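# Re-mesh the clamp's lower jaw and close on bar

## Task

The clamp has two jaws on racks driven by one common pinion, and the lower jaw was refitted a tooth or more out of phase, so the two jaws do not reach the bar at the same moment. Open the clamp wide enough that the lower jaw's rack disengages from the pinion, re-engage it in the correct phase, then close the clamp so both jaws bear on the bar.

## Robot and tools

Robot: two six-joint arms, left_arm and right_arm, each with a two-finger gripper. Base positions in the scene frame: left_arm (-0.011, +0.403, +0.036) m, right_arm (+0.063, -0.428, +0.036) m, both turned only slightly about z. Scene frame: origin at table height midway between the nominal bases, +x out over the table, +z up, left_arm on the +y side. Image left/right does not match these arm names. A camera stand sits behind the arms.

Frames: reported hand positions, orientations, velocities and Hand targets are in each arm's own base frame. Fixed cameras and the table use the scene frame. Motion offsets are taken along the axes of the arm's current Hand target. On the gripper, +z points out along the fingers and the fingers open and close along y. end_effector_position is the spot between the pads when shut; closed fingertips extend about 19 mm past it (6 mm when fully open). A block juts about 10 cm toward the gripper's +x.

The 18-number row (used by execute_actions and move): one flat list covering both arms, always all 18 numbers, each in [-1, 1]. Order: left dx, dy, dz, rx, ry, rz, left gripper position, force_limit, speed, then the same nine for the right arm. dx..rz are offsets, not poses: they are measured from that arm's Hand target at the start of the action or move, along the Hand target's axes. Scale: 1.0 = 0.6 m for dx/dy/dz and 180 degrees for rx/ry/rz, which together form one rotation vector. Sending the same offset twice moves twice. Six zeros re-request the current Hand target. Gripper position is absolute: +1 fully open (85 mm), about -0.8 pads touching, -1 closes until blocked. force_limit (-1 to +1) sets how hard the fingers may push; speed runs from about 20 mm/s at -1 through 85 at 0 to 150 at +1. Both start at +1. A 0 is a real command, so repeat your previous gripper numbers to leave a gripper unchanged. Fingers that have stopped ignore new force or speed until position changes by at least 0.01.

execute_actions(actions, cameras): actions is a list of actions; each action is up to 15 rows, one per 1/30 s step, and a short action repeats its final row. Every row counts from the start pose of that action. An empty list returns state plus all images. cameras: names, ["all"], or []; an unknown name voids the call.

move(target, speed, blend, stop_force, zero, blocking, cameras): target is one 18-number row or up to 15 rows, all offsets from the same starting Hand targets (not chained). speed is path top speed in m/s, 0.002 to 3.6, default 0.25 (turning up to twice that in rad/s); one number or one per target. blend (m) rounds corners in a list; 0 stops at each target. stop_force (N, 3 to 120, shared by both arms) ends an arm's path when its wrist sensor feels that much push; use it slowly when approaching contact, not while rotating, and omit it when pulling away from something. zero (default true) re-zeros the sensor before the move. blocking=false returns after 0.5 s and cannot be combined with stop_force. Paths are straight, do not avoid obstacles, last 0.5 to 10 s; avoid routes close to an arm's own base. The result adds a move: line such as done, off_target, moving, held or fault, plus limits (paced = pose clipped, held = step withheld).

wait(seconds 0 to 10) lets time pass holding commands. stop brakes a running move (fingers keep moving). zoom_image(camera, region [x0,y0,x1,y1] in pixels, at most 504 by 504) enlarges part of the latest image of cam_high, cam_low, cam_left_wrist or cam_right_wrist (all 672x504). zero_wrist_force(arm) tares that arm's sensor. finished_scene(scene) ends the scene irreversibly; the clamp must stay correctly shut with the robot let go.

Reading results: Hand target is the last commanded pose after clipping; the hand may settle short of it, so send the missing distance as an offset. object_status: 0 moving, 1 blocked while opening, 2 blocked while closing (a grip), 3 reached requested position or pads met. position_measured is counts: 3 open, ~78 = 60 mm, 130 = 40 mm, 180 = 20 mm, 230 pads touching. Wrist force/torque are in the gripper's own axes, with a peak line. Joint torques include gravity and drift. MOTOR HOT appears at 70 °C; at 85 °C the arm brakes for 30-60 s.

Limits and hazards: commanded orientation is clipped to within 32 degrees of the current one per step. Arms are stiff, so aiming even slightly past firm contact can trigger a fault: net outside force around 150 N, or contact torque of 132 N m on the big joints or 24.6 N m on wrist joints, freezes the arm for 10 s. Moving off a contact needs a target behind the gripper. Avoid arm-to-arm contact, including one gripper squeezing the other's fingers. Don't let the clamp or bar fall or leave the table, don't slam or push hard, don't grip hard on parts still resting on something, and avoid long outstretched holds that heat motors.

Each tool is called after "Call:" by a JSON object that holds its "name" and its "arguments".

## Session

Call:
{"name": "execute_actions", "arguments": {"actions": []}}

Scene clock: 0.00 s.
left_arm: end_effector_position=(+0.4015, -0.1158, +0.1432) position_measured=3 object_status=3 end_effector_quat_wxyz=(-0.108, +0.090, +0.990, -0.006) | right_arm: end_effector_position=(+0.4511, -0.1179, +0.0703) position_measured=3 object_status=3 end_effector_quat_wxyz=(-0.324, +0.786, +0.461, +0.255)
Joint positions: left_arm=[-0.538 -1.563 2.024 -1.841 -1.676 -0.348] | right_arm=[2.769 -1.937 -2.051 -0.985 2.39 1.595]
Joint velocities: within noise
Joint torques (N m): no reading
Motor temperatures (°C): left_arm=[31 33 32 36 40 42] | right_arm=[29 31 32 35 38 46]
Wrist force (N): no reading
Wrist torque (N m): no reading
Wrist force, peak (N): no reading
Hand target: left_arm +0.4015, -0.1158, +0.1432; -0.108, +0.090, +0.990, -0.006 | right_arm +0.4511, -0.1179, +0.0703; -0.324, +0.786, +0.461, +0.255
Tool commands: left_gripper/position=+1.0 left_gripper/force_limit=+1.0 left_gripper/speed=+1.0 right_gripper/position=+1.0 right_gripper/force_limit=+1.0 right_gripper/speed=+1.0

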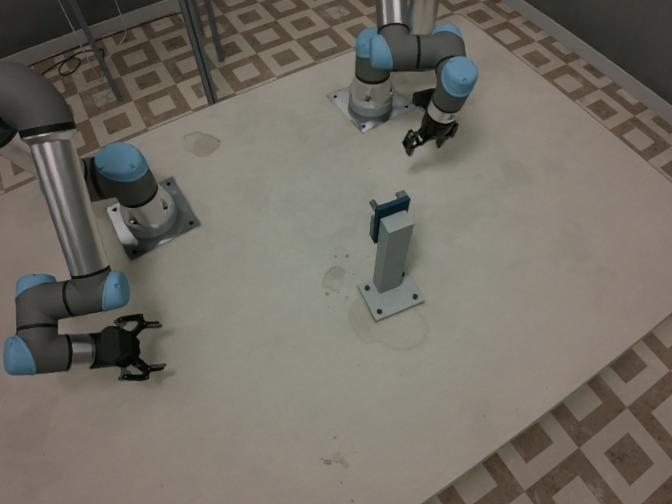

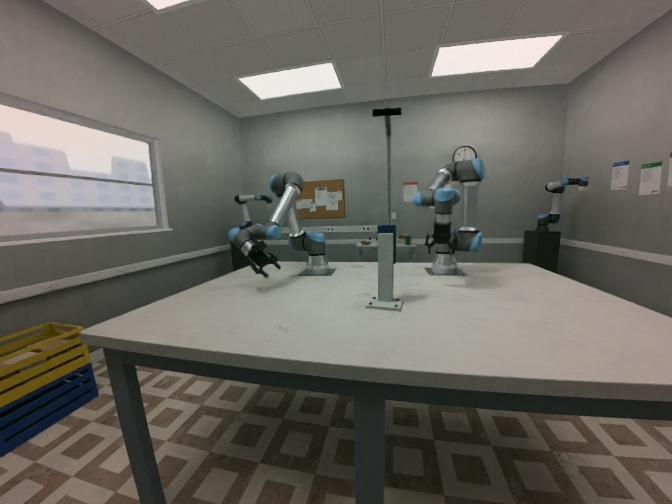

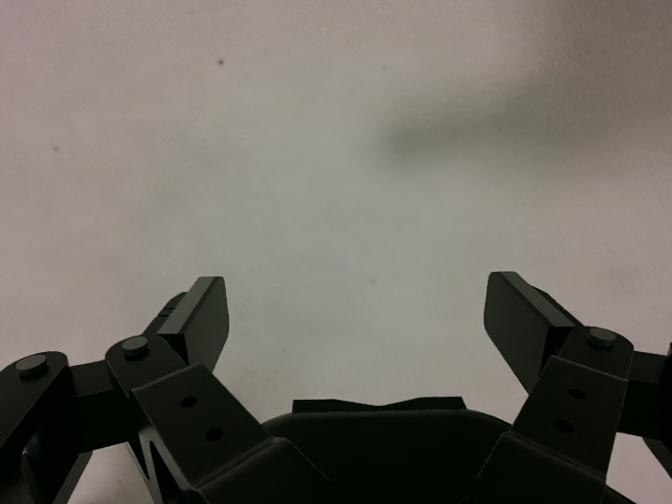

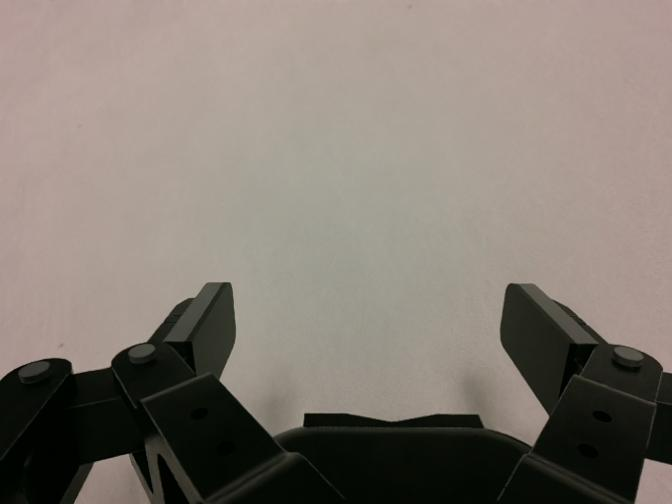

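Call:
{"name": "zoom_image", "arguments": {"camera": "cam_high", "region": [340, 170, 450, 330]}}

Call:
{"name": "zoom_image", "arguments": {"camera": "cam_low", "region": [340, 200, 440, 320]}}

Scaled by 3.150 from the camera's 672x504 image, which has a finer 960x720 frame.

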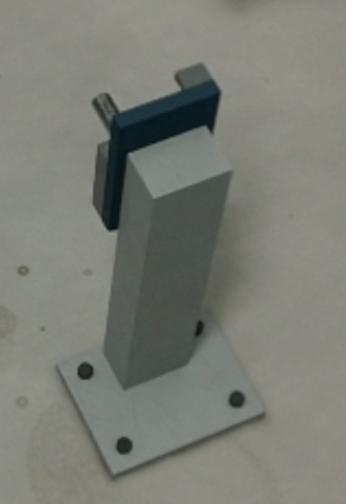

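Scaled by 4.200 from the camera's 672x504 image, which has a finer 960x720 frame.

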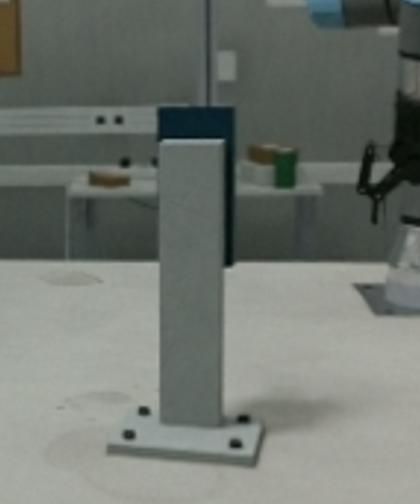

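Call:
{"name": "move", "arguments": {"target": [0,0,0,0,0,0,1,-0.8,-0.7, 0.596,-0.591,0.4227,-0.4036,0.3145,0.0329,1,-0.8,-0.7], "speed": 0.16, "cameras": ["cam_right_wrist", "cam_high"]}}

Scene clock: 76.43 s.
left_arm: end_effector_position=(+0.4015, -0.1158, +0.1432) position_measured=3 object_status=3 end_effector_quat_wxyz=(-0.108, +0.090, +0.990, -0.006) | right_arm: end_effector_position=(+0.3913, +0.1114, +0.1533) position_measured=3 object_status=3 end_effector_quat_wxyz=(-0.213, +0.783, +0.291, +0.507)
Joint positions: left_arm=[-0.538 -1.563 2.024 -1.841 -1.676 -0.348] | right_arm=[3.551 -1.961 -2.808 1.199 1.886 3.042]
Joint torques (N m): left_arm=[-0.32 -24.61 -23.99 -2.35 -0.43 0.1] | right_arm=[-13.42 31.86 13.59 0.69 1.64 -2.35]
Wrist force (N): left_arm=[-0.2 0.2 -0.2] | right_arm=[-0.1 0.7 0.8]
Wrist torque (N m): left_arm=[0.03 0.03 0.00] | right_arm=[0.11 0.01 0.15]
Wrist force, peak (N): left_arm=[-0.6 0.0 -0.3] | right_arm=[2.9 -1.1 2.2]
Hand target: left_arm +0.4015, -0.1158, +0.1432; -0.108, +0.090, +0.990, -0.006 | right_arm +0.3913, +0.1114, +0.1533; -0.213, +0.783, +0.292, +0.507 (not the last commanded pose)
Off the commanded pose: left_arm 0.000 m, 0 deg | right_arm 0.313 m, 55 deg.
move: held (right_arm; a check stopped the path); limits=held
pose unreachable (right arm): on one or more control steps of this call, first in action 0 (counted from 0), this arm could not follow its commanded pose, so it was not sent that pose on those steps. It may still have moved: this result reports where it is.
cause: moving toward the commanded pose would bring two parts of the arm too close to each other (joints 3 (elbow) to 5 (wrist 2) lie between them).
Images, in order (width x height): cam_high 672x504, cam_right_wrist 672x504.

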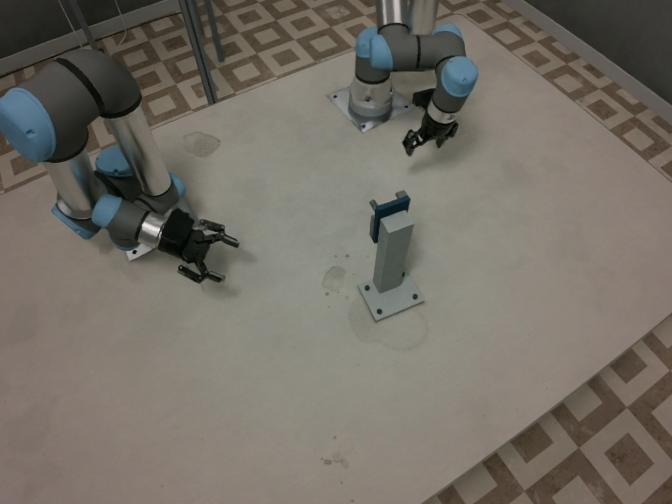

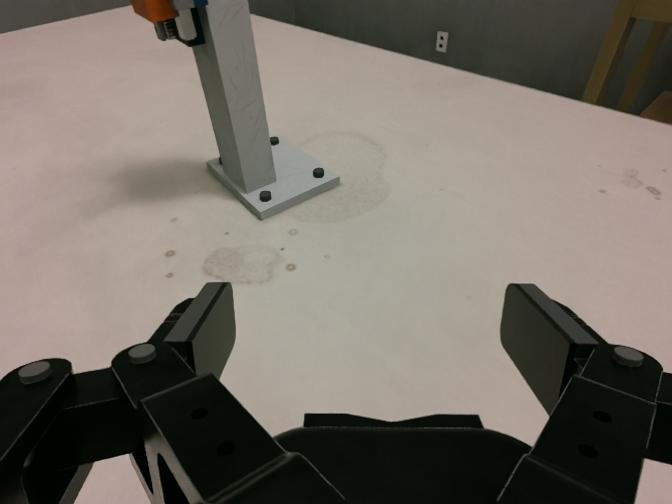

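Call:
{"name": "move", "arguments": {"target": [[0,0,0,0,0,0,1,-0.8,-0.7, 0.3727,-0.1252,-0.0507,0,0,0,1,-0.8,-0.7],[0,0,0,0,0,0,1,-0.8,-0.7, 0.3137,-0.4347,0.138,-0.08,0.06,0.005,1,-0.8,-0.7],[0,0,0,0,0,0,1,-0.8,-0.7, 0.3155,-0.4588,0.1581,-0.2430,0.1853,0.0146,1,-0.8,-0.7]], "speed": 0.16, "blend": [0.04, 0.02, 0], "cameras": ["cam_right_wrist", "cam_high"]}}

Scene clock: 113.67 s.
left_arm: end_effector_position=(+0.4015, -0.1158, +0.1432) position_measured=3 object_status=3 end_effector_quat_wxyz=(-0.108, +0.090, +0.990, -0.006) | right_arm: end_effector_position=(+0.3295, +0.4201, +0.2998) position_measured=3 object_status=3 end_effector_quat_wxyz=(+0.006, +0.637, -0.005, +0.771) end_effector_velocity=(+0.000, +0.001, +0.000) end_effector_angular_velocity=(+0.001, +0.000, +0.002)
Joint positions: left_arm=[-0.538 -1.563 2.024 -1.841 -1.676 -0.348] | right_arm=[4.847 -1.994 -2.308 0.249 -0.242 4.039]
Joint velocities: left_arm=[within noise] | right_arm=[0 0 0 -0.004 0.001 0.005]
Joint torques (N m): left_arm=[-0.64 -25.96 -23.3 -2.03 -0.24 -0.02] | right_arm=[-13.06 43.03 2.35 -0.21 -3.38 2.38]
Wrist force (N): left_arm=[-0.2 0.2 0.1] | right_arm=[-0.9 1.1 1.9]
Wrist torque (N m): left_arm=[0.03 0.04 0.00] | right_arm=[0.25 0.02 -0.03]
Wrist force, peak (N): left_arm=[-0.7 0.0 -0.1] | right_arm=[-0.5 1.4 2.0]
Hand target: left_arm +0.4015, -0.1158, +0.1432; -0.108, +0.090, +0.990, -0.006 | right_arm +0.3295, +0.4201, +0.2998; +0.006, +0.636, -0.005, +0.771
Off the commanded pose: left_arm 0.000 m, 0 deg | right_arm 0.000 m, 0 deg.
move: done
Images, in order (width x height): cam_high 672x504, cam_right_wrist 672x504.

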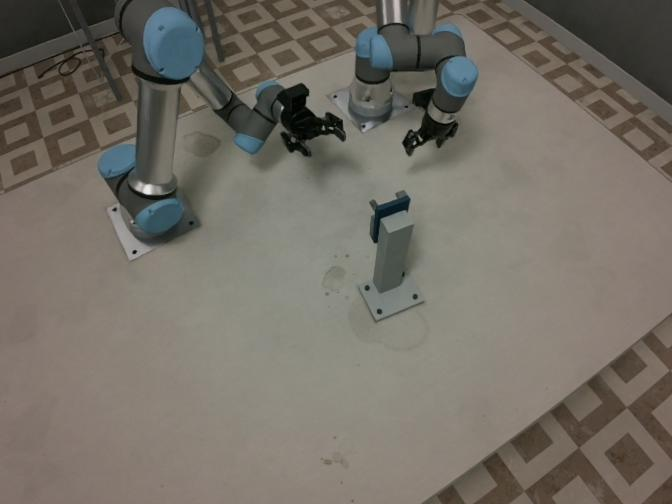

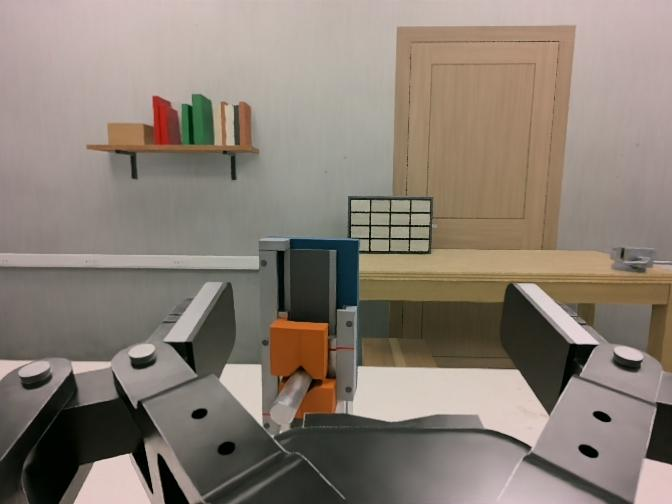

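Call:
{"name": "zoom_image", "arguments": {"camera": "cam_right_wrist", "region": [220, 220, 400, 440]}}

Scaled by 2.291 from the camera's 672x504 image, which has a finer 960x720 frame.

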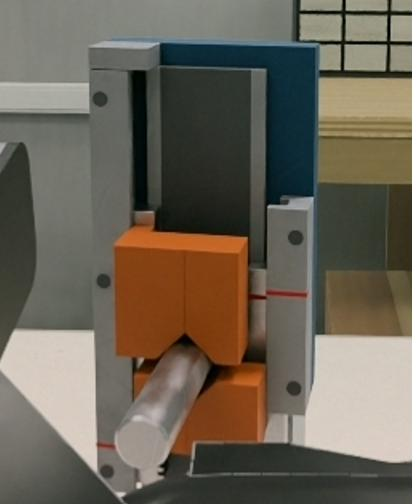

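Call:
{"name": "move", "arguments": {"target": [0,0,0,0,0,0,1,-0.8,-0.7, -0.1637,-0.0667,-0.0323,0,0,0,1,-0.8,-0.7], "speed": 0.12, "cameras": ["cam_right_wrist"]}}

Call:
{"name": "zoom_image", "arguments": {"camera": "cam_right_wrist", "region": [240, 100, 420, 300]}}

Scene clock: 147.33 s.
left_arm: end_effector_position=(+0.4015, -0.1158, +0.1432) position_measured=3 object_status=3 end_effector_quat_wxyz=(-0.108, +0.090, +0.990, -0.006) | right_arm: end_effector_position=(+0.3297, +0.4600, +0.1998) position_measured=3 object_status=3 end_effector_quat_wxyz=(+0.006, +0.636, -0.004, +0.771)
Joint positions: left_arm=[-0.538 -1.563 2.024 -1.841 -1.676 -0.348] | right_arm=[4.834 -2.309 -2.189 0.4 -0.234 4.085]
Joint torques (N m): left_arm=[0.02 -24.53 -23.12 -2.27 -0.61 -0.11] | right_arm=[-12 30.37 18.12 3.95 -3.5 -2.48]
Wrist force (N): left_arm=[-0.3 0.0 0.0] | right_arm=[-0.9 1.3 1.4]
Wrist torque (N m): left_arm=[0.00 0.05 0.00] | right_arm=[0.28 0.03 0.12]
Wrist force, peak (N): left_arm=[-0.6 0.2 -0.2] | right_arm=[-1.8 1.1 1.8]
Hand target: left_arm +0.4015, -0.1158, +0.1432; -0.108, +0.090, +0.990, -0.006 | right_arm +0.3297, +0.4601, +0.1997; +0.006, +0.636, -0.005, +0.771
Off the commanded pose: left_arm 0.000 m, 0 deg | right_arm 0.000 m, 0 deg.
move: done
Images, in order (width x height): cam_right_wrist 672x504.

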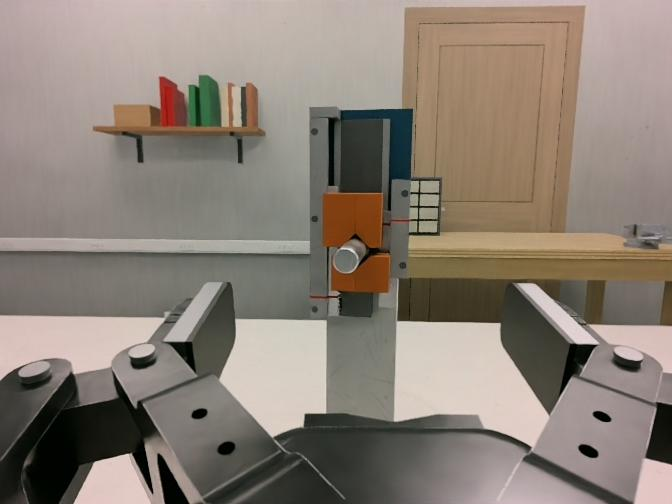

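Scaled by 2.520 from the camera's 672x504 image, which has a finer 960x720 frame.

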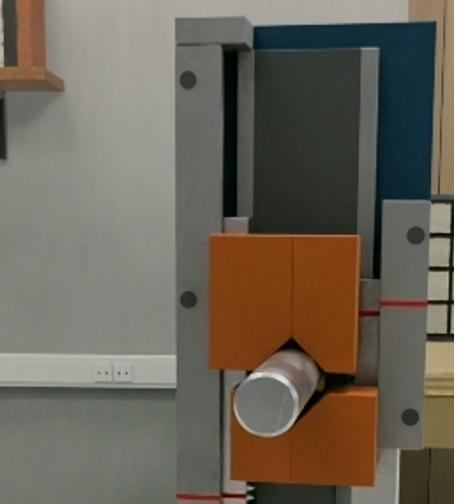

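Call:
{"name": "zoom_image", "arguments": {"camera": "cam_right_wrist", "region": [370, 200, 420, 240]}}

Call:
{"name": "zoom_image", "arguments": {"camera": "cam_right_wrist", "region": [300, 270, 350, 320]}}

Call:
{"name": "zoom_image", "arguments": {"camera": "cam_right_wrist", "region": [300, 180, 420, 300]}}

Scaled by 10.080 from the camera's 672x504 image, which has a finer 960x720 frame.

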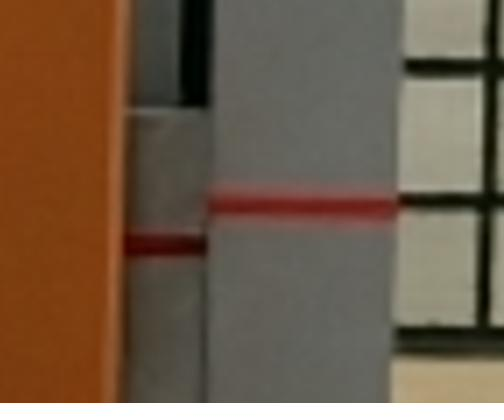

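Scaled by 10.080 from the camera's 672x504 image, which has a finer 960x720 frame.

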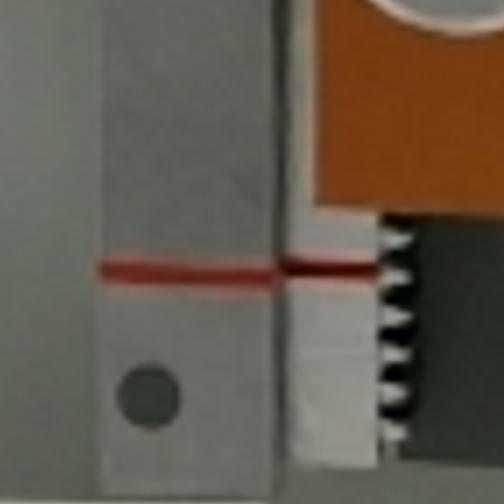

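Scaled by 4.200 from the camera's 672x504 image, which has a finer 960x720 frame.

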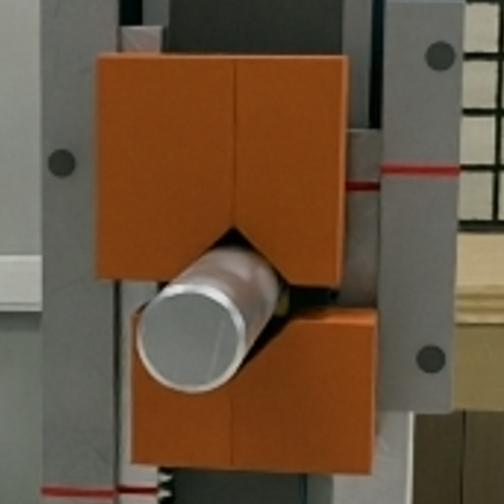

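Call:
{"name": "move", "arguments": {"target": [[0.0888,-0.0128,-0.4067,0,0,0,1,-0.8,-0.7, 0,0,0,0,0,0,1,-0.8,-0.7],[-0.1322,-0.3852,-0.4893,0,-0.069,0,1,-0.8,-0.7, 0,0,0,0,0,0,1,-0.8,-0.7]], "speed": 0.16, "blend": [0.06, 0], "cameras": ["cam_left_wrist", "cam_high"]}}

Scene clock: 372.63 s.
left_arm: end_effector_position=(+0.5002, -0.3592, +0.4204) position_measured=3 object_status=3 end_effector_quat_wxyz=(-0.001, +0.088, +0.996, -0.016) | right_arm: end_effector_position=(+0.3297, +0.4601, +0.1997) position_measured=3 object_status=3 end_effector_quat_wxyz=(+0.006, +0.636, -0.005, +0.771)
Joint positions: left_arm=[-0.831 -1.286 1.015 -1.321 -1.595 -0.654] | right_arm=[4.834 -2.309 -2.189 0.4 -0.234 4.084]
Joint torques (N m): left_arm=[-8.43 -26.85 -32.52 -1 1.54 -1.57] | right_arm=[-0.49 30.46 17.87 4.24 -3.45 -1.97]
Wrist force (N): left_arm=[0.2 -0.1 -0.1] | right_arm=[-0.8 1.4 1.9]
Wrist torque (N m): left_arm=[0.00 0.02 -0.09] | right_arm=[0.29 0.01 0.12]
Wrist force, peak (N): left_arm=[-0.2 0.1 1.2] | right_arm=[-0.8 1.8 1.7]
Hand target: left_arm +0.5003, -0.3594, +0.4204; -0.001, +0.088, +0.996, -0.016 | right_arm +0.3297, +0.4601, +0.1997; +0.006, +0.636, -0.005, +0.771
Off the commanded pose: left_arm 0.000 m, 0 deg | right_arm 0.000 m, 0 deg.
move: done
Images, in order (width x height): cam_high 672x504, cam_left_wrist 672x504.

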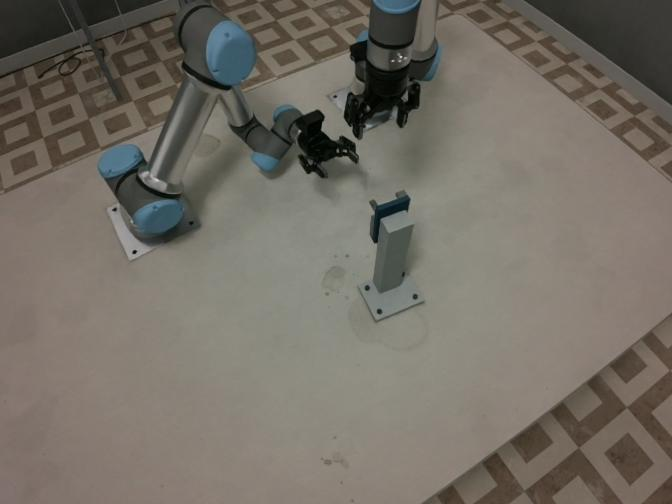

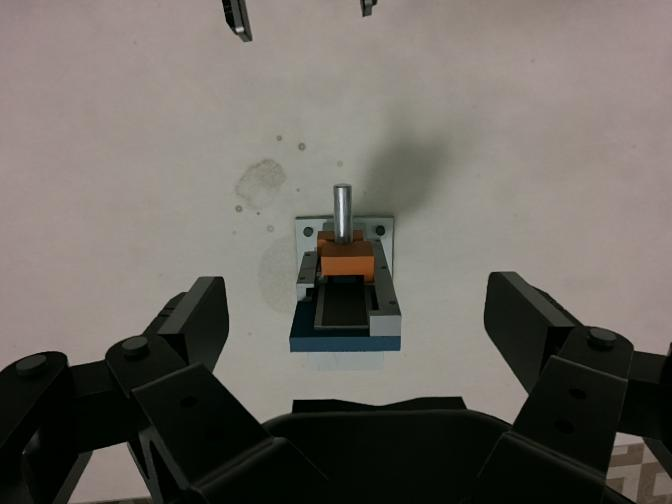

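Call:
{"name": "zoom_image", "arguments": {"camera": "cam_left_wrist", "region": [270, 170, 430, 370]}}

Scaled by 2.520 from the camera's 672x504 image, which has a finer 960x720 frame.

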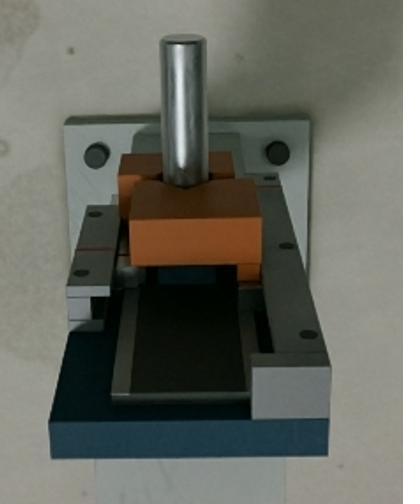

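Call:
{"name": "zoom_image", "arguments": {"camera": "cam_left_wrist", "region": [280, 290, 410, 370]}}

Call:
{"name": "zoom_image", "arguments": {"camera": "cam_left_wrist", "region": [310, 170, 390, 290]}}

Scaled by 3.877 from the camera's 672x504 image, which has a finer 960x720 frame.

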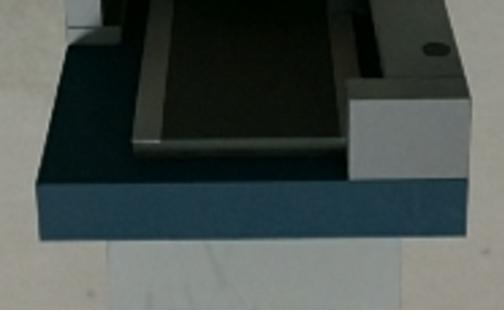

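Scaled by 4.200 from the camera's 672x504 image, which has a finer 960x720 frame.

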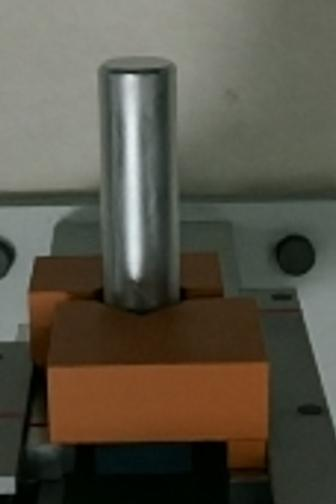

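Call:
{"name": "move", "arguments": {"target": [0.0883,0.3068,0.0235,-0.0128,-0.4998,0.0033,1,-0.8,-0.7, 0,0,0,0,0,0,1,-0.8,-0.7], "speed": 0.16, "cameras": ["cam_high"]}}

Scene clock: 504.03 s.
left_arm: end_effector_position=(+0.4804, -0.1694, +0.4003) position_measured=3 object_status=3 end_effector_quat_wxyz=(+0.705, +0.056, +0.705, -0.056) end_effector_velocity=(+0.000, +0.000, +0.000) end_effector_angular_velocity=(-0.002, -0.002, +0.000) | right_arm: end_effector_position=(+0.3297, +0.4601, +0.1997) position_measured=3 object_status=3 end_effector_quat_wxyz=(+0.006, +0.636, -0.005, +0.771)
Joint positions: left_arm=[-1.054 -1.678 2.49 -3.955 -0.675 0.001] | right_arm=[4.834 -2.309 -2.189 0.4 -0.234 4.084]
Joint velocities: left_arm=[0 0.001 0 -0.005 0 0.002] | right_arm=[within noise]
Joint torques (N m): left_arm=[6.23 -2.02 -11.07 -2.9 -1.79 1.17] | right_arm=[8.28 31.42 17.06 4.25 -3.37 -2.11]
Wrist force (N): left_arm=[1.6 -1.5 -1.1] | right_arm=[-0.6 1.2 1.6]
Wrist torque (N m): left_arm=[-0.73 0.41 -0.71] | right_arm=[0.26 -0.02 0.13]
Wrist force, peak (N): left_arm=[2.1 -1.8 -1.2] | right_arm=[-0.9 1.4 2.2]
Hand target: left_arm +0.4805, -0.1694, +0.4003; +0.705, +0.056, +0.705, -0.056 | right_arm +0.3297, +0.4601, +0.1997; +0.006, +0.636, -0.005, +0.771
Off the commanded pose: left_arm 0.000 m, 0 deg | right_arm 0.000 m, 0 deg.
move: done
Images, in order (width x height): cam_high 672x504.

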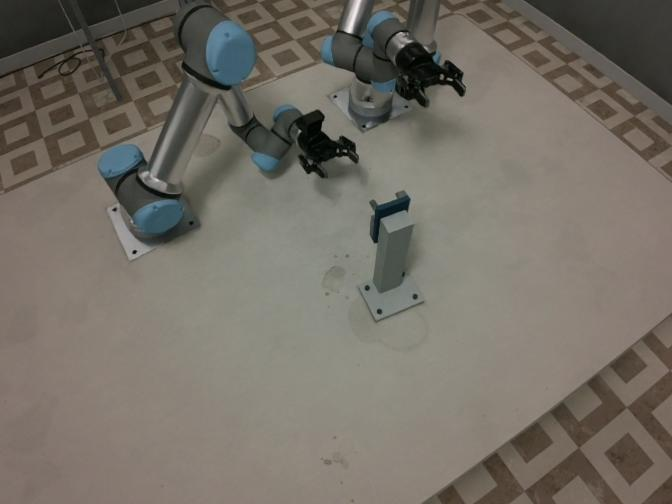

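Call:
{"name": "move", "arguments": {"target": [0,0,0,0,0,0,1,-0.8,-0.7, 0.2525,-0.0308,0.111,-0.0482,-0.3098,0.0148,1,-0.8,-0.7], "speed": 0.12, "cameras": ["cam_high", "cam_right_wrist"]}}

Call:
{"name": "zoom_image", "arguments": {"camera": "cam_right_wrist", "region": [240, 100, 440, 300]}}

Scene clock: 512.50 s.
left_arm: end_effector_position=(+0.4805, -0.1694, +0.4003) position_measured=3 object_status=3 end_effector_quat_wxyz=(+0.705, +0.056, +0.705, -0.056) | right_arm: end_effector_position=(+0.3452, +0.4683, +0.2676) position_measured=3 object_status=3 end_effector_quat_wxyz=(+0.020, +0.741, -0.052, +0.669)
Joint positions: left_arm=[-1.054 -1.678 2.49 -3.956 -0.675 0.001] | right_arm=[4.799 -2.245 -1.716 1.337 -0.213 2.674]
Joint torques (N m): left_arm=[6.8 -0.99 -16.7 -2.64 -1.89 1.53] | right_arm=[11.13 35.14 5.04 -3.74 2.81 2.32]
Wrist force (N): left_arm=[1.6 -1.5 -1.3] | right_arm=[-0.5 1.3 1.4]
Wrist torque (N m): left_arm=[-0.71 0.41 -0.71] | right_arm=[0.24 0.01 -0.02]
Wrist force, peak (N): left_arm=[1.8 -2.1 -1.5] | right_arm=[2.5 1.7 1.9]
Hand target: left_arm +0.4805, -0.1694, +0.4003; +0.705, +0.056, +0.705, -0.056 | right_arm +0.3452, +0.4683, +0.2676; +0.020, +0.741, -0.052, +0.669 (not the last commanded pose)
Off the commanded pose: left_arm 0.000 m, 0 deg | right_arm 0.096 m, 39 deg.
led back after a hold (right arm): the arm was led back toward your command in small steps, so it may still be short of it.
move: held (right_arm; a check stopped the path); limits=held
pose unreachable (right arm): on one or more control steps of this call, first in action 0 (counted from 0), this arm could not follow its commanded pose, so it was not sent that pose on those steps. It may still have moved: this result reports where it is.
cause: moving toward the commanded pose would bring a part of the arm too close to another arm (a part of this arm just beyond joint 4 (wrist 1) and a part of the left arm just beyond its joint 3 (elbow), where that arm would come to rest).
Images, in order (width x height): cam_high 672x504, cam_right_wrist 672x504.

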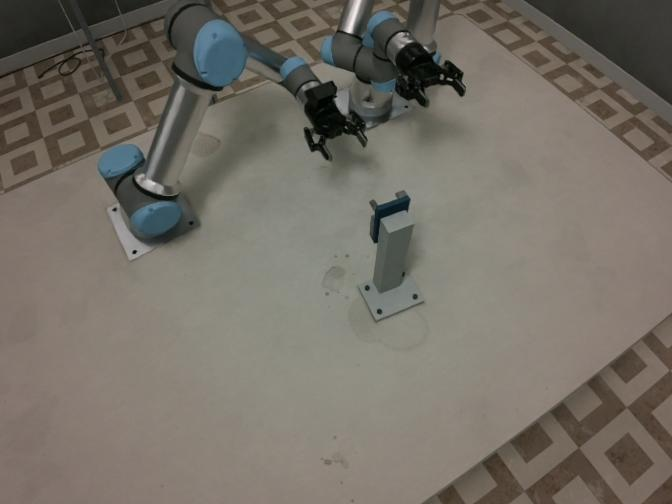

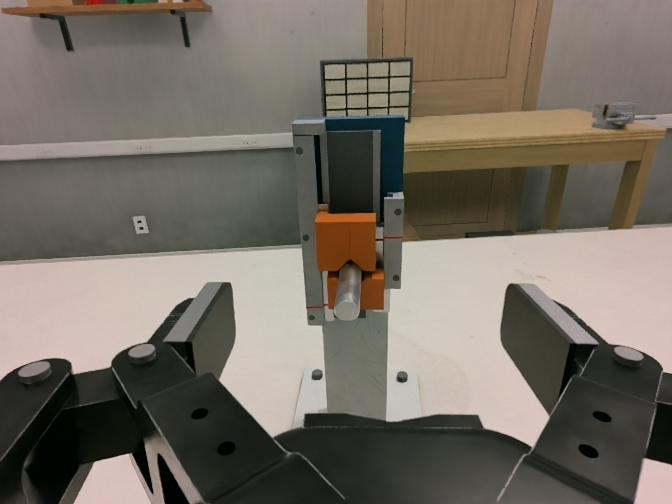

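Scaled by 2.520 from the camera's 672x504 image, which has a finer 960x720 frame.

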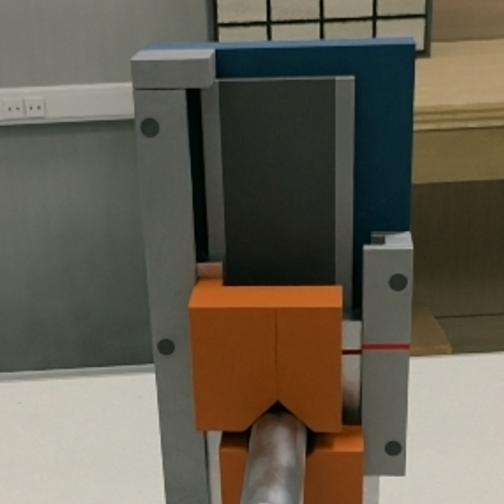

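Call:
{"name": "move", "arguments": {"target": [[0,0,0,0,0,0,1,-0.8,-0.7, 0.2125,0.2582,0.1318,0,0,0,1,-0.8,-0.7],[0,0,0,0,0,0,1,-0.8,-0.7, 0.2125,0.2582,0.1318,-0.0243,-0.2164,-0.0029,1,-0.8,-0.7]], "speed": 0.12, "blend": [0.05, 0], "cameras": ["cam_high"]}}

Scene clock: 581.10 s.
left_arm: end_effector_position=(+0.4805, -0.1694, +0.4003) position_measured=3 object_status=3 end_effector_quat_wxyz=(+0.705, +0.056, +0.705, -0.056) | right_arm: end_effector_position=(+0.4202, +0.3000, +0.3798) position_measured=3 object_status=3 end_effector_quat_wxyz=(+0.032, +0.921, -0.077, +0.381)
Joint positions: left_arm=[-1.054 -1.678 2.49 -3.956 -0.675 0.001] | right_arm=[4.414 -1.792 -1.357 1.708 -0.794 1.386]
Joint torques (N m): left_arm=[6.64 -1.01 -22.02 -2.61 -1.96 1.49] | right_arm=[-15.1 22.47 30.34 -4.65 -0.44 -2.18]
Wrist force (N): left_arm=[2.1 -1.5 -1.0] | right_arm=[-0.7 0.8 0.0]
Wrist torque (N m): left_arm=[-0.72 0.35 -0.71] | right_arm=[0.08 0.16 0.15]
Wrist force, peak (N): left_arm=[2.1 -2.0 -1.1] | right_arm=[-1.0 1.8 1.6]
Hand target: left_arm +0.4805, -0.1694, +0.4003; +0.705, +0.056, +0.705, -0.056 | right_arm +0.4202, +0.3001, +0.3798; +0.032, +0.921, -0.077, +0.381
Off the commanded pose: left_arm 0.000 m, 0 deg | right_arm 0.000 m, 0 deg.
move: done
Images, in order (width x height): cam_high 672x504.

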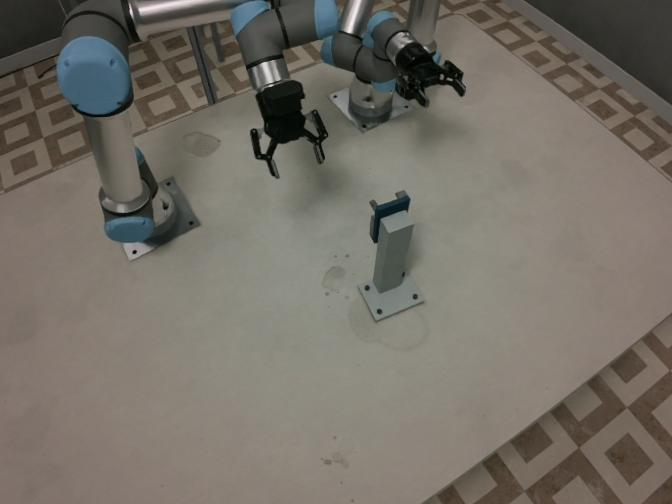

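Call:
{"name": "move", "arguments": {"target": [0.3505,-0.3073,-0.0702,0,0,0,1,-0.8,-0.7, 0,0,0,0,0,0,1,-0.8,-0.7], "speed": 0.12, "cameras": ["cam_high", "cam_left_wrist", "cam_right_wrist"]}}

Scene clock: 602.97 s.
left_arm: end_effector_position=(+0.4101, -0.3448, +0.1900) position_measured=3 object_status=3 end_effector_quat_wxyz=(+0.705, +0.056, +0.705, -0.056) | right_arm: end_effector_position=(+0.4202, +0.3001, +0.3798) position_measured=3 object_status=3 end_effector_quat_wxyz=(+0.032, +0.921, -0.077, +0.381)
Joint positions: left_arm=[-1.497 -0.847 2.331 -4.629 -0.232 0.003] | right_arm=[4.414 -1.792 -1.356 1.708 -0.795 1.386]
Joint torques (N m): left_arm=[-7.57 -25.06 -8.3 -1.7 1.71 1.89] | right_arm=[-12.47 22.26 28.83 -4.86 -0.43 -2]
Wrist force (N): left_arm=[2.1 -1.7 -1.2] | right_arm=[-1.0 1.0 0.0]
Wrist torque (N m): left_arm=[-0.73 0.31 -0.73] | right_arm=[0.11 0.21 0.15]
Wrist force, peak (N): left_arm=[2.7 -2.2 -1.2] | right_arm=[-0.6 1.4 -0.2]
Hand target: left_arm +0.4101, -0.3449, +0.1899; +0.705, +0.056, +0.705, -0.056 | right_arm +0.4202, +0.3001, +0.3798; +0.032, +0.921, -0.077, +0.381
Off the commanded pose: left_arm 0.000 m, 0 deg | right_arm 0.000 m, 0 deg.
move: done
Images, in order (width x height): cam_high 672x504, cam_left_wrist 672x504, cam_right_wrist 672x504.

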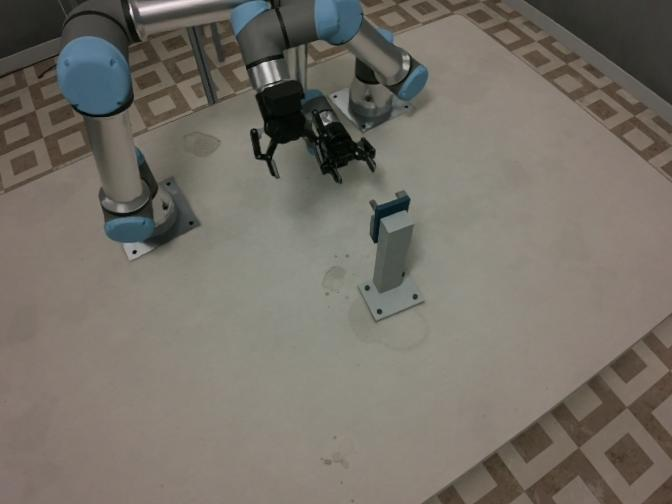

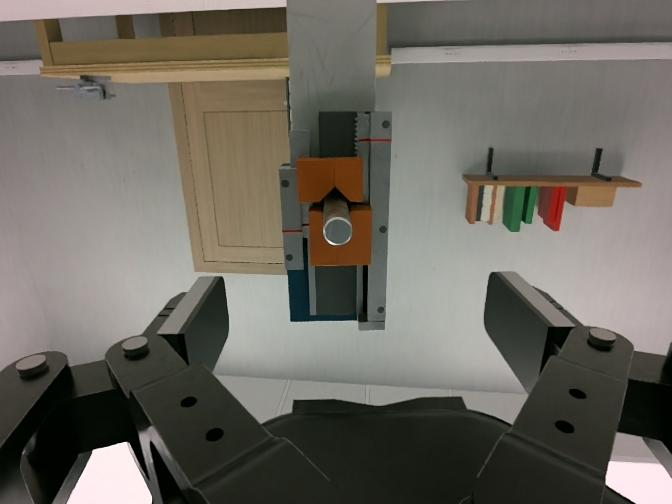

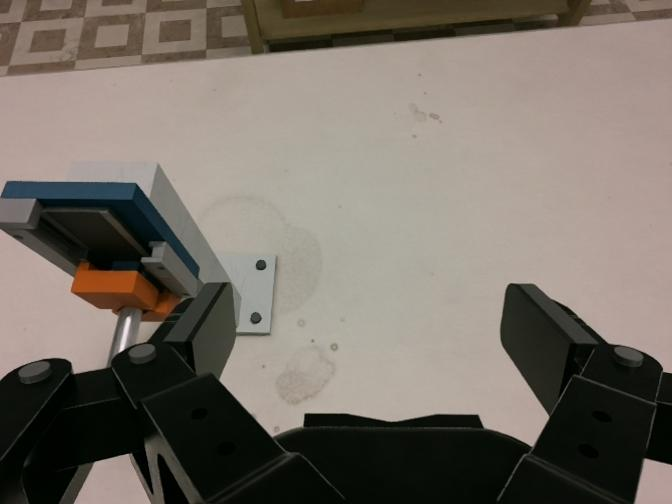

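Call:
{"name": "zoom_image", "arguments": {"camera": "cam_left_wrist", "region": [260, 90, 420, 340]}}

Call:
{"name": "zoom_image", "arguments": {"camera": "cam_left_wrist", "region": [270, 140, 400, 270]}}

Scaled by 2.016 from the camera's 672x504 image, which has a finer 960x720 frame.

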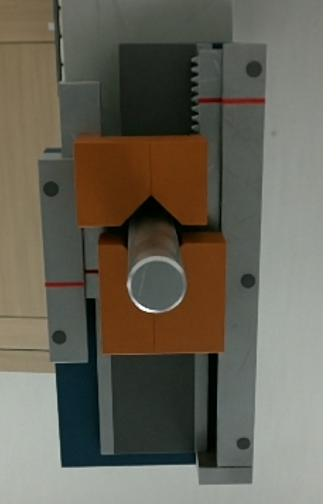

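Scaled by 3.877 from the camera's 672x504 image, which has a finer 960x720 frame.

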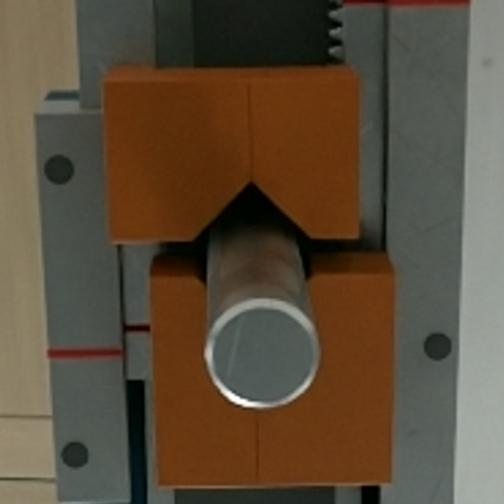

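Call:
{"name": "move", "arguments": {"target": [0.0258,-0.0167,0.1437,0,0,0,1,-0.8,-0.7, 0,0,0,0,0,0,1,-0.8,-0.7], "speed": 0.08, "cameras": ["cam_left_wrist"]}}

Call:
{"name": "zoom_image", "arguments": {"camera": "cam_left_wrist", "region": [200, 130, 500, 380]}}

Scene clock: 722.13 s.
left_arm: end_effector_position=(+0.4935, -0.3683, +0.1746) position_measured=3 object_status=3 end_effector_quat_wxyz=(+0.705, +0.056, +0.705, -0.056) | right_arm: end_effector_position=(+0.4202, +0.3001, +0.3798) position_measured=3 object_status=3 end_effector_quat_wxyz=(+0.032, +0.921, -0.077, +0.381)
Joint positions: left_arm=[-1.274 -0.771 2.139 -4.512 -0.455 0.002] | right_arm=[4.414 -1.792 -1.356 1.708 -0.795 1.386]
Joint torques (N m): left_arm=[6.98 -30.86 -14.21 0.71 -1.91 -1.58] | right_arm=[-12.54 22.24 29.87 -4.35 -0.22 -2.29]
Wrist force (N): left_arm=[2.1 -1.2 -1.2] | right_arm=[-0.4 1.2 -0.2]
Wrist torque (N m): left_arm=[-0.68 0.33 -0.62] | right_arm=[0.15 0.13 0.15]
Wrist force, peak (N): left_arm=[2.1 -1.5 -1.8] | right_arm=[-0.8 1.5 -0.3]
Hand target: left_arm +0.4936, -0.3683, +0.1745; +0.705, +0.056, +0.705, -0.056 | right_arm +0.4202, +0.3001, +0.3798; +0.032, +0.921, -0.077, +0.381
Off the commanded pose: left_arm 0.000 m, 0 deg | right_arm 0.000 m, 0 deg.
move: done
Images, in order (width x height): cam_left_wrist 672x504.

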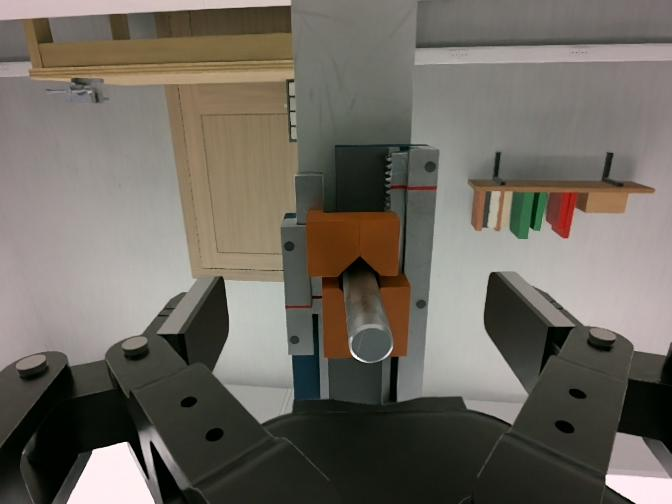

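Scaled by 1.680 from the camera's 672x504 image, which has a finer 960x720 frame.

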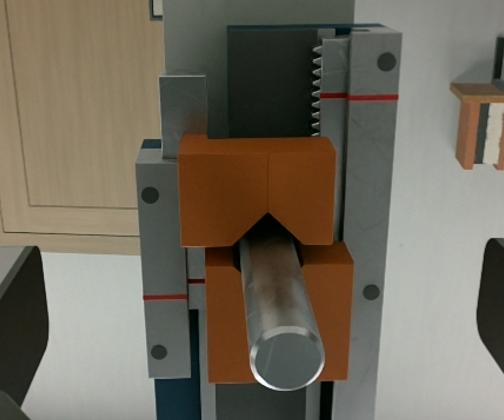

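Call:
{"name": "move", "arguments": {"target": [[0,0,0,0,0,0,1,-0.8,-0.7, 0,0,0,-0.0896,0.1652,0.0517,1,-0.8,-0.7],[0,0,0,0,0,0,1,-0.8,-0.7, 0,0,0,-0.1004,0.2918,0.0336,1,-0.8,-0.7],[0,0,0,0,0,0,1,-0.8,-0.7, 0,0,0,0.0168,0.3277,-0.0047,1,-0.8,-0.7]], "speed": 0.12, "blend": [0.02, 0.01, 0], "cameras": ["cam_high"]}}

Scene clock: 1059.40 s.
left_arm: end_effector_position=(+0.4936, -0.3683, +0.1745) position_measured=3 object_status=3 end_effector_quat_wxyz=(+0.705, +0.056, +0.705, -0.056) | right_arm: end_effector_position=(+0.4202, +0.3003, +0.3799) position_measured=3 object_status=3 end_effector_quat_wxyz=(+0.053, +0.900, -0.098, +0.422)
Joint positions: left_arm=[-1.274 -0.771 2.139 -4.511 -0.455 0.002] | right_arm=[4.458 -1.81 -1.406 1.671 -0.692 1.521]
Joint torques (N m): left_arm=[6.7 -29.73 -12.83 0.5 -1.95 -1.6] | right_arm=[-12.72 42.36 30.3 -1.06 -0.01 -1.83]
Wrist force (N): left_arm=[2.1 -1.4 -1.4] | right_arm=[-0.3 0.7 0.1]
Wrist torque (N m): left_arm=[-0.71 0.34 -0.62] | right_arm=[0.08 0.09 0.15]
Wrist force, peak (N): left_arm=[2.3 -1.5 -1.6] | right_arm=[-2.0 0.2 0.0]
Hand target: left_arm +0.4936, -0.3683, +0.1745; +0.705, +0.056, +0.705, -0.056 | right_arm +0.4202, +0.3003, +0.3799; +0.053, +0.900, -0.098, +0.422 (not the last commanded pose)
Off the commanded pose: left_arm 0.000 m, 0 deg | right_arm 0.000 m, 54 deg.
move: held (right_arm; a check stopped the path); path passed 0 of 3 targets; limits=held
pose unreachable (right arm): on one or more control steps of this call, first in action 0 (counted from 0), this arm could not follow its commanded pose, so it was not sent that pose on those steps. It may still have moved: this result reports where it is.
cause: moving toward the commanded pose would bring a part of the arm too close to another arm (a part of this arm just beyond joint 3 (elbow) and a part of the left arm just beyond its joint 3 (elbow), at the place that arm is still heading or pushing toward).
Images, in order (width x height): cam_high 672x504.

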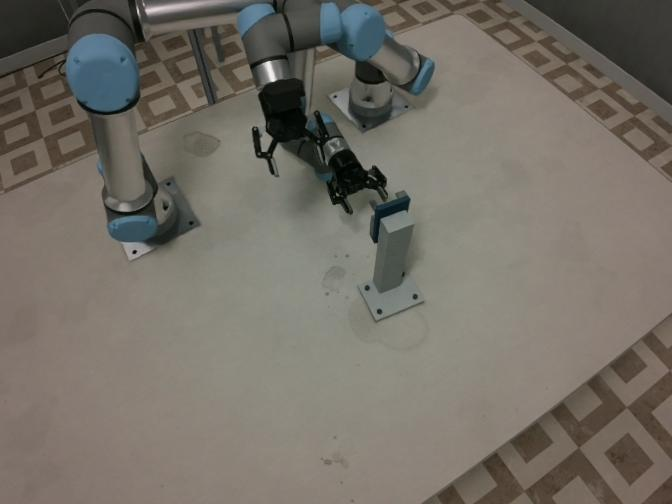

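Call:
{"name": "move", "arguments": {"target": [0,0,0,0,0,0,1,-0.8,-0.7, -0.0452,0.3368,0.2785,-0.1078,-0.0018,0.0895,1,-0.8,-0.7], "speed": 0.14, "cameras": ["cam_high"]}}

Scene clock: 1117.97 s.
left_arm: end_effector_position=(+0.4936, -0.3683, +0.1745) position_measured=3 object_status=3 end_effector_quat_wxyz=(+0.705, +0.056, +0.705, -0.056) | right_arm: end_effector_position=(+0.4840, +0.0773, +0.2550) position_measured=3 object_status=3 end_effector_quat_wxyz=(+0.143, +0.857, -0.292, +0.401)
Joint positions: left_arm=[-1.274 -0.771 2.139 -4.511 -0.455 0.002] | right_arm=[4.042 -1.812 -1.74 1.979 -0.692 1.557]
Joint torques (N m): left_arm=[6.22 -29.82 -13.46 0.33 -1.79 -1.76] | right_arm=[-12.78 21.37 10.63 -1.1 -0.37 -2.17]
Wrist force (N): left_arm=[2.1 -1.5 -1.5] | right_arm=[-0.5 0.9 0.5]
Wrist torque (N m): left_arm=[-0.71 0.34 -0.62] | right_arm=[0.10 0.12 0.16]
Wrist force, peak (N): left_arm=[2.1 -1.6 -1.2] | right_arm=[-0.5 1.3 1.3]
Hand target: left_arm +0.4936, -0.3683, +0.1745; +0.705, +0.056, +0.705, -0.056 | right_arm +0.4840, +0.0771, +0.2549; +0.143, +0.857, -0.292, +0.401
Off the commanded pose: left_arm 0.000 m, 0 deg | right_arm 0.000 m, 0 deg.
move: done
Images, in order (width x height): cam_high 672x504.

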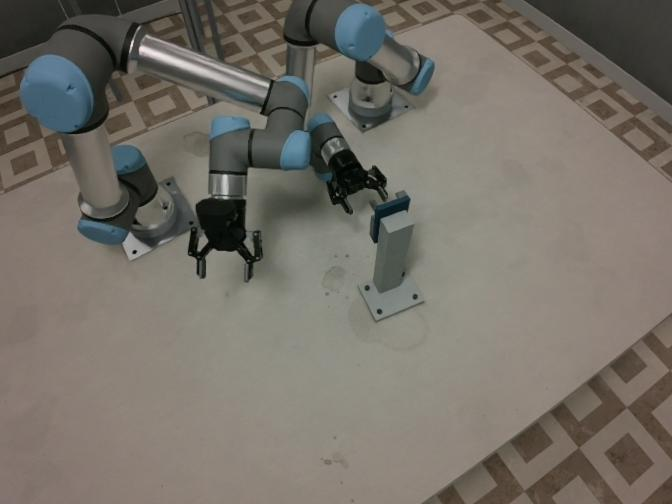

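Call:
{"name": "move", "arguments": {"target": [[0,0,0,0,0,0,1,-0.8,-0.7, 0.1463,0,-0.0258,0,0.1111,0,1,-0.8,-0.7],[0,0,0,0,0,0,1,-0.8,-0.7, 0.273,0,-0.0984,0,0.2203,0,1,-0.8,-0.7],[0,0,0,0,0,0,1,-0.8,-0.7, 0.3877,0,-0.247,0,0.3611,0,1,-0.8,-0.7]], "speed": 0.08, "blend": [0.02, 0.02, 0]}}

Scene clock: 1147.70 s.
left_arm: end_effector_position=(+0.4936, -0.3683, +0.1745) position_measured=3 object_status=3 end_effector_quat_wxyz=(+0.705, +0.056, +0.705, -0.056) | right_arm: end_effector_position=(+0.5131, +0.0585, +0.5285) position_measured=3 object_status=3 end_effector_quat_wxyz=(+0.278, +0.507, -0.169, +0.798)
Joint positions: left_arm=[-1.274 -0.771 2.139 -4.511 -0.455 0.002] | right_arm=[4.042 -1.815 -1.745 1.959 0.442 1.591]
Joint torques (N m): left_arm=[6.87 -29.43 -13.34 0.11 -1.81 -1.53] | right_arm=[-13.84 19.99 27.72 -4.65 3.51 2.32]
Wrist force (N): left_arm=[2.0 -1.4 -1.2] | right_arm=[-1.7 1.9 2.0]
Wrist torque (N m): left_arm=[-0.70 0.34 -0.62] | right_arm=[0.41 0.11 0.04]
Wrist force, peak (N): left_arm=[2.4 -1.6 -1.1] | right_arm=[-1.7 1.9 2.0]
Hand target: left_arm +0.4936, -0.3683, +0.1745; +0.705, +0.056, +0.705, -0.056 | right_arm +0.5131, +0.0585, +0.5286; +0.278, +0.507, -0.169, +0.798
Off the commanded pose: left_arm 0.000 m, 0 deg | right_arm 0.000 m, 0 deg.
move: done

Call:
{"name": "move", "arguments": {"target": [[0,0,0,0,0,0,1,-0.8,-0.7, -0.0457,-0.1257,-0.0213,0.0930,-0.0402,0.0369,1,-0.8,-0.7],[0,0,0,0,0,0,1,-0.8,-0.7, -0.1656,-0.1808,-0.0771,0.1366,-0.1383,0.0306,1,-0.8,-0.7],[0,0,0,0,0,0,1,-0.8,-0.7, -0.2847,-0.1257,-0.1342,0.1020,-0.2384,0.0065,1,-0.8,-0.7],[0,0,0,0,0,0,1,-0.8,-0.7, -0.3422,-0.0329,-0.1732,0.0288,-0.2958,-0.0007,1,-0.8,-0.7],[0,0,0,0,0,0,1,-0.8,-0.7, -0.4021,-0.0264,-0.2843,0.0291,-0.3905,-0.0051,1,-0.8,-0.7]], "speed": 0.1, "blend": [0.02, 0.02, 0.02, 0.02, 0], "cameras": ["cam_high"]}}

Scene clock: 1222.80 s.
left_arm: end_effector_position=(+0.4936, -0.3683, +0.1745) position_measured=3 object_status=3 end_effector_quat_wxyz=(+0.705, +0.056, +0.705, -0.056) | right_arm: end_effector_position=(+0.4807, +0.0996, +0.2375) position_measured=3 object_status=3 end_effector_quat_wxyz=(+0.114, +0.887, -0.260, +0.365)
Joint positions: left_arm=[-1.274 -0.771 2.139 -4.511 -0.455 0.002] | right_arm=[4.041 -1.351 -2.229 -1.048 0.789 4.576]
Joint torques (N m): left_arm=[6.73 -29.85 -12.73 -0.05 -1.64 -1.46] | right_arm=[-12.01 4.76 34.3 0.78 0.4 2.5]
Wrist force (N): left_arm=[1.8 -1.2 -1.3] | right_arm=[-0.3 1.1 0.0]
Wrist torque (N m): left_arm=[-0.67 0.38 -0.62] | right_arm=[0.12 0.09 -0.04]
Wrist force, peak (N): left_arm=[2.2 -1.6 -1.5] | right_arm=[-1.6 2.1 2.2]
Hand target: left_arm +0.4936, -0.3683, +0.1745; +0.705, +0.056, +0.705, -0.056 | right_arm +0.4806, +0.0996, +0.2374; +0.114, +0.887, -0.260, +0.365
Off the commanded pose: left_arm 0.000 m, 0 deg | right_arm 0.000 m, 0 deg.
move: done
Images, in order (width x height): cam_high 672x504.

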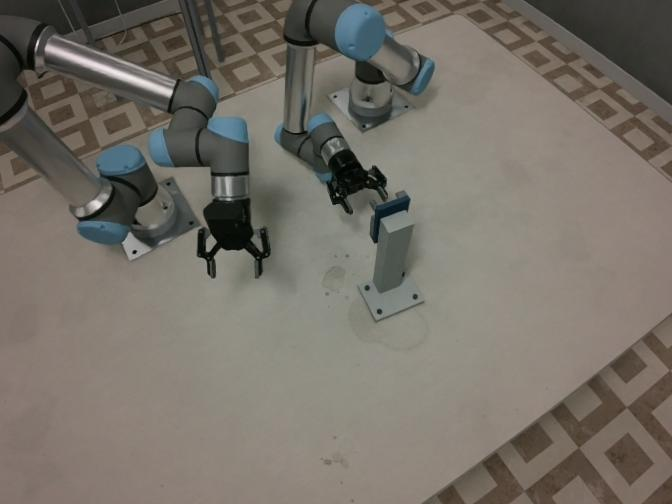

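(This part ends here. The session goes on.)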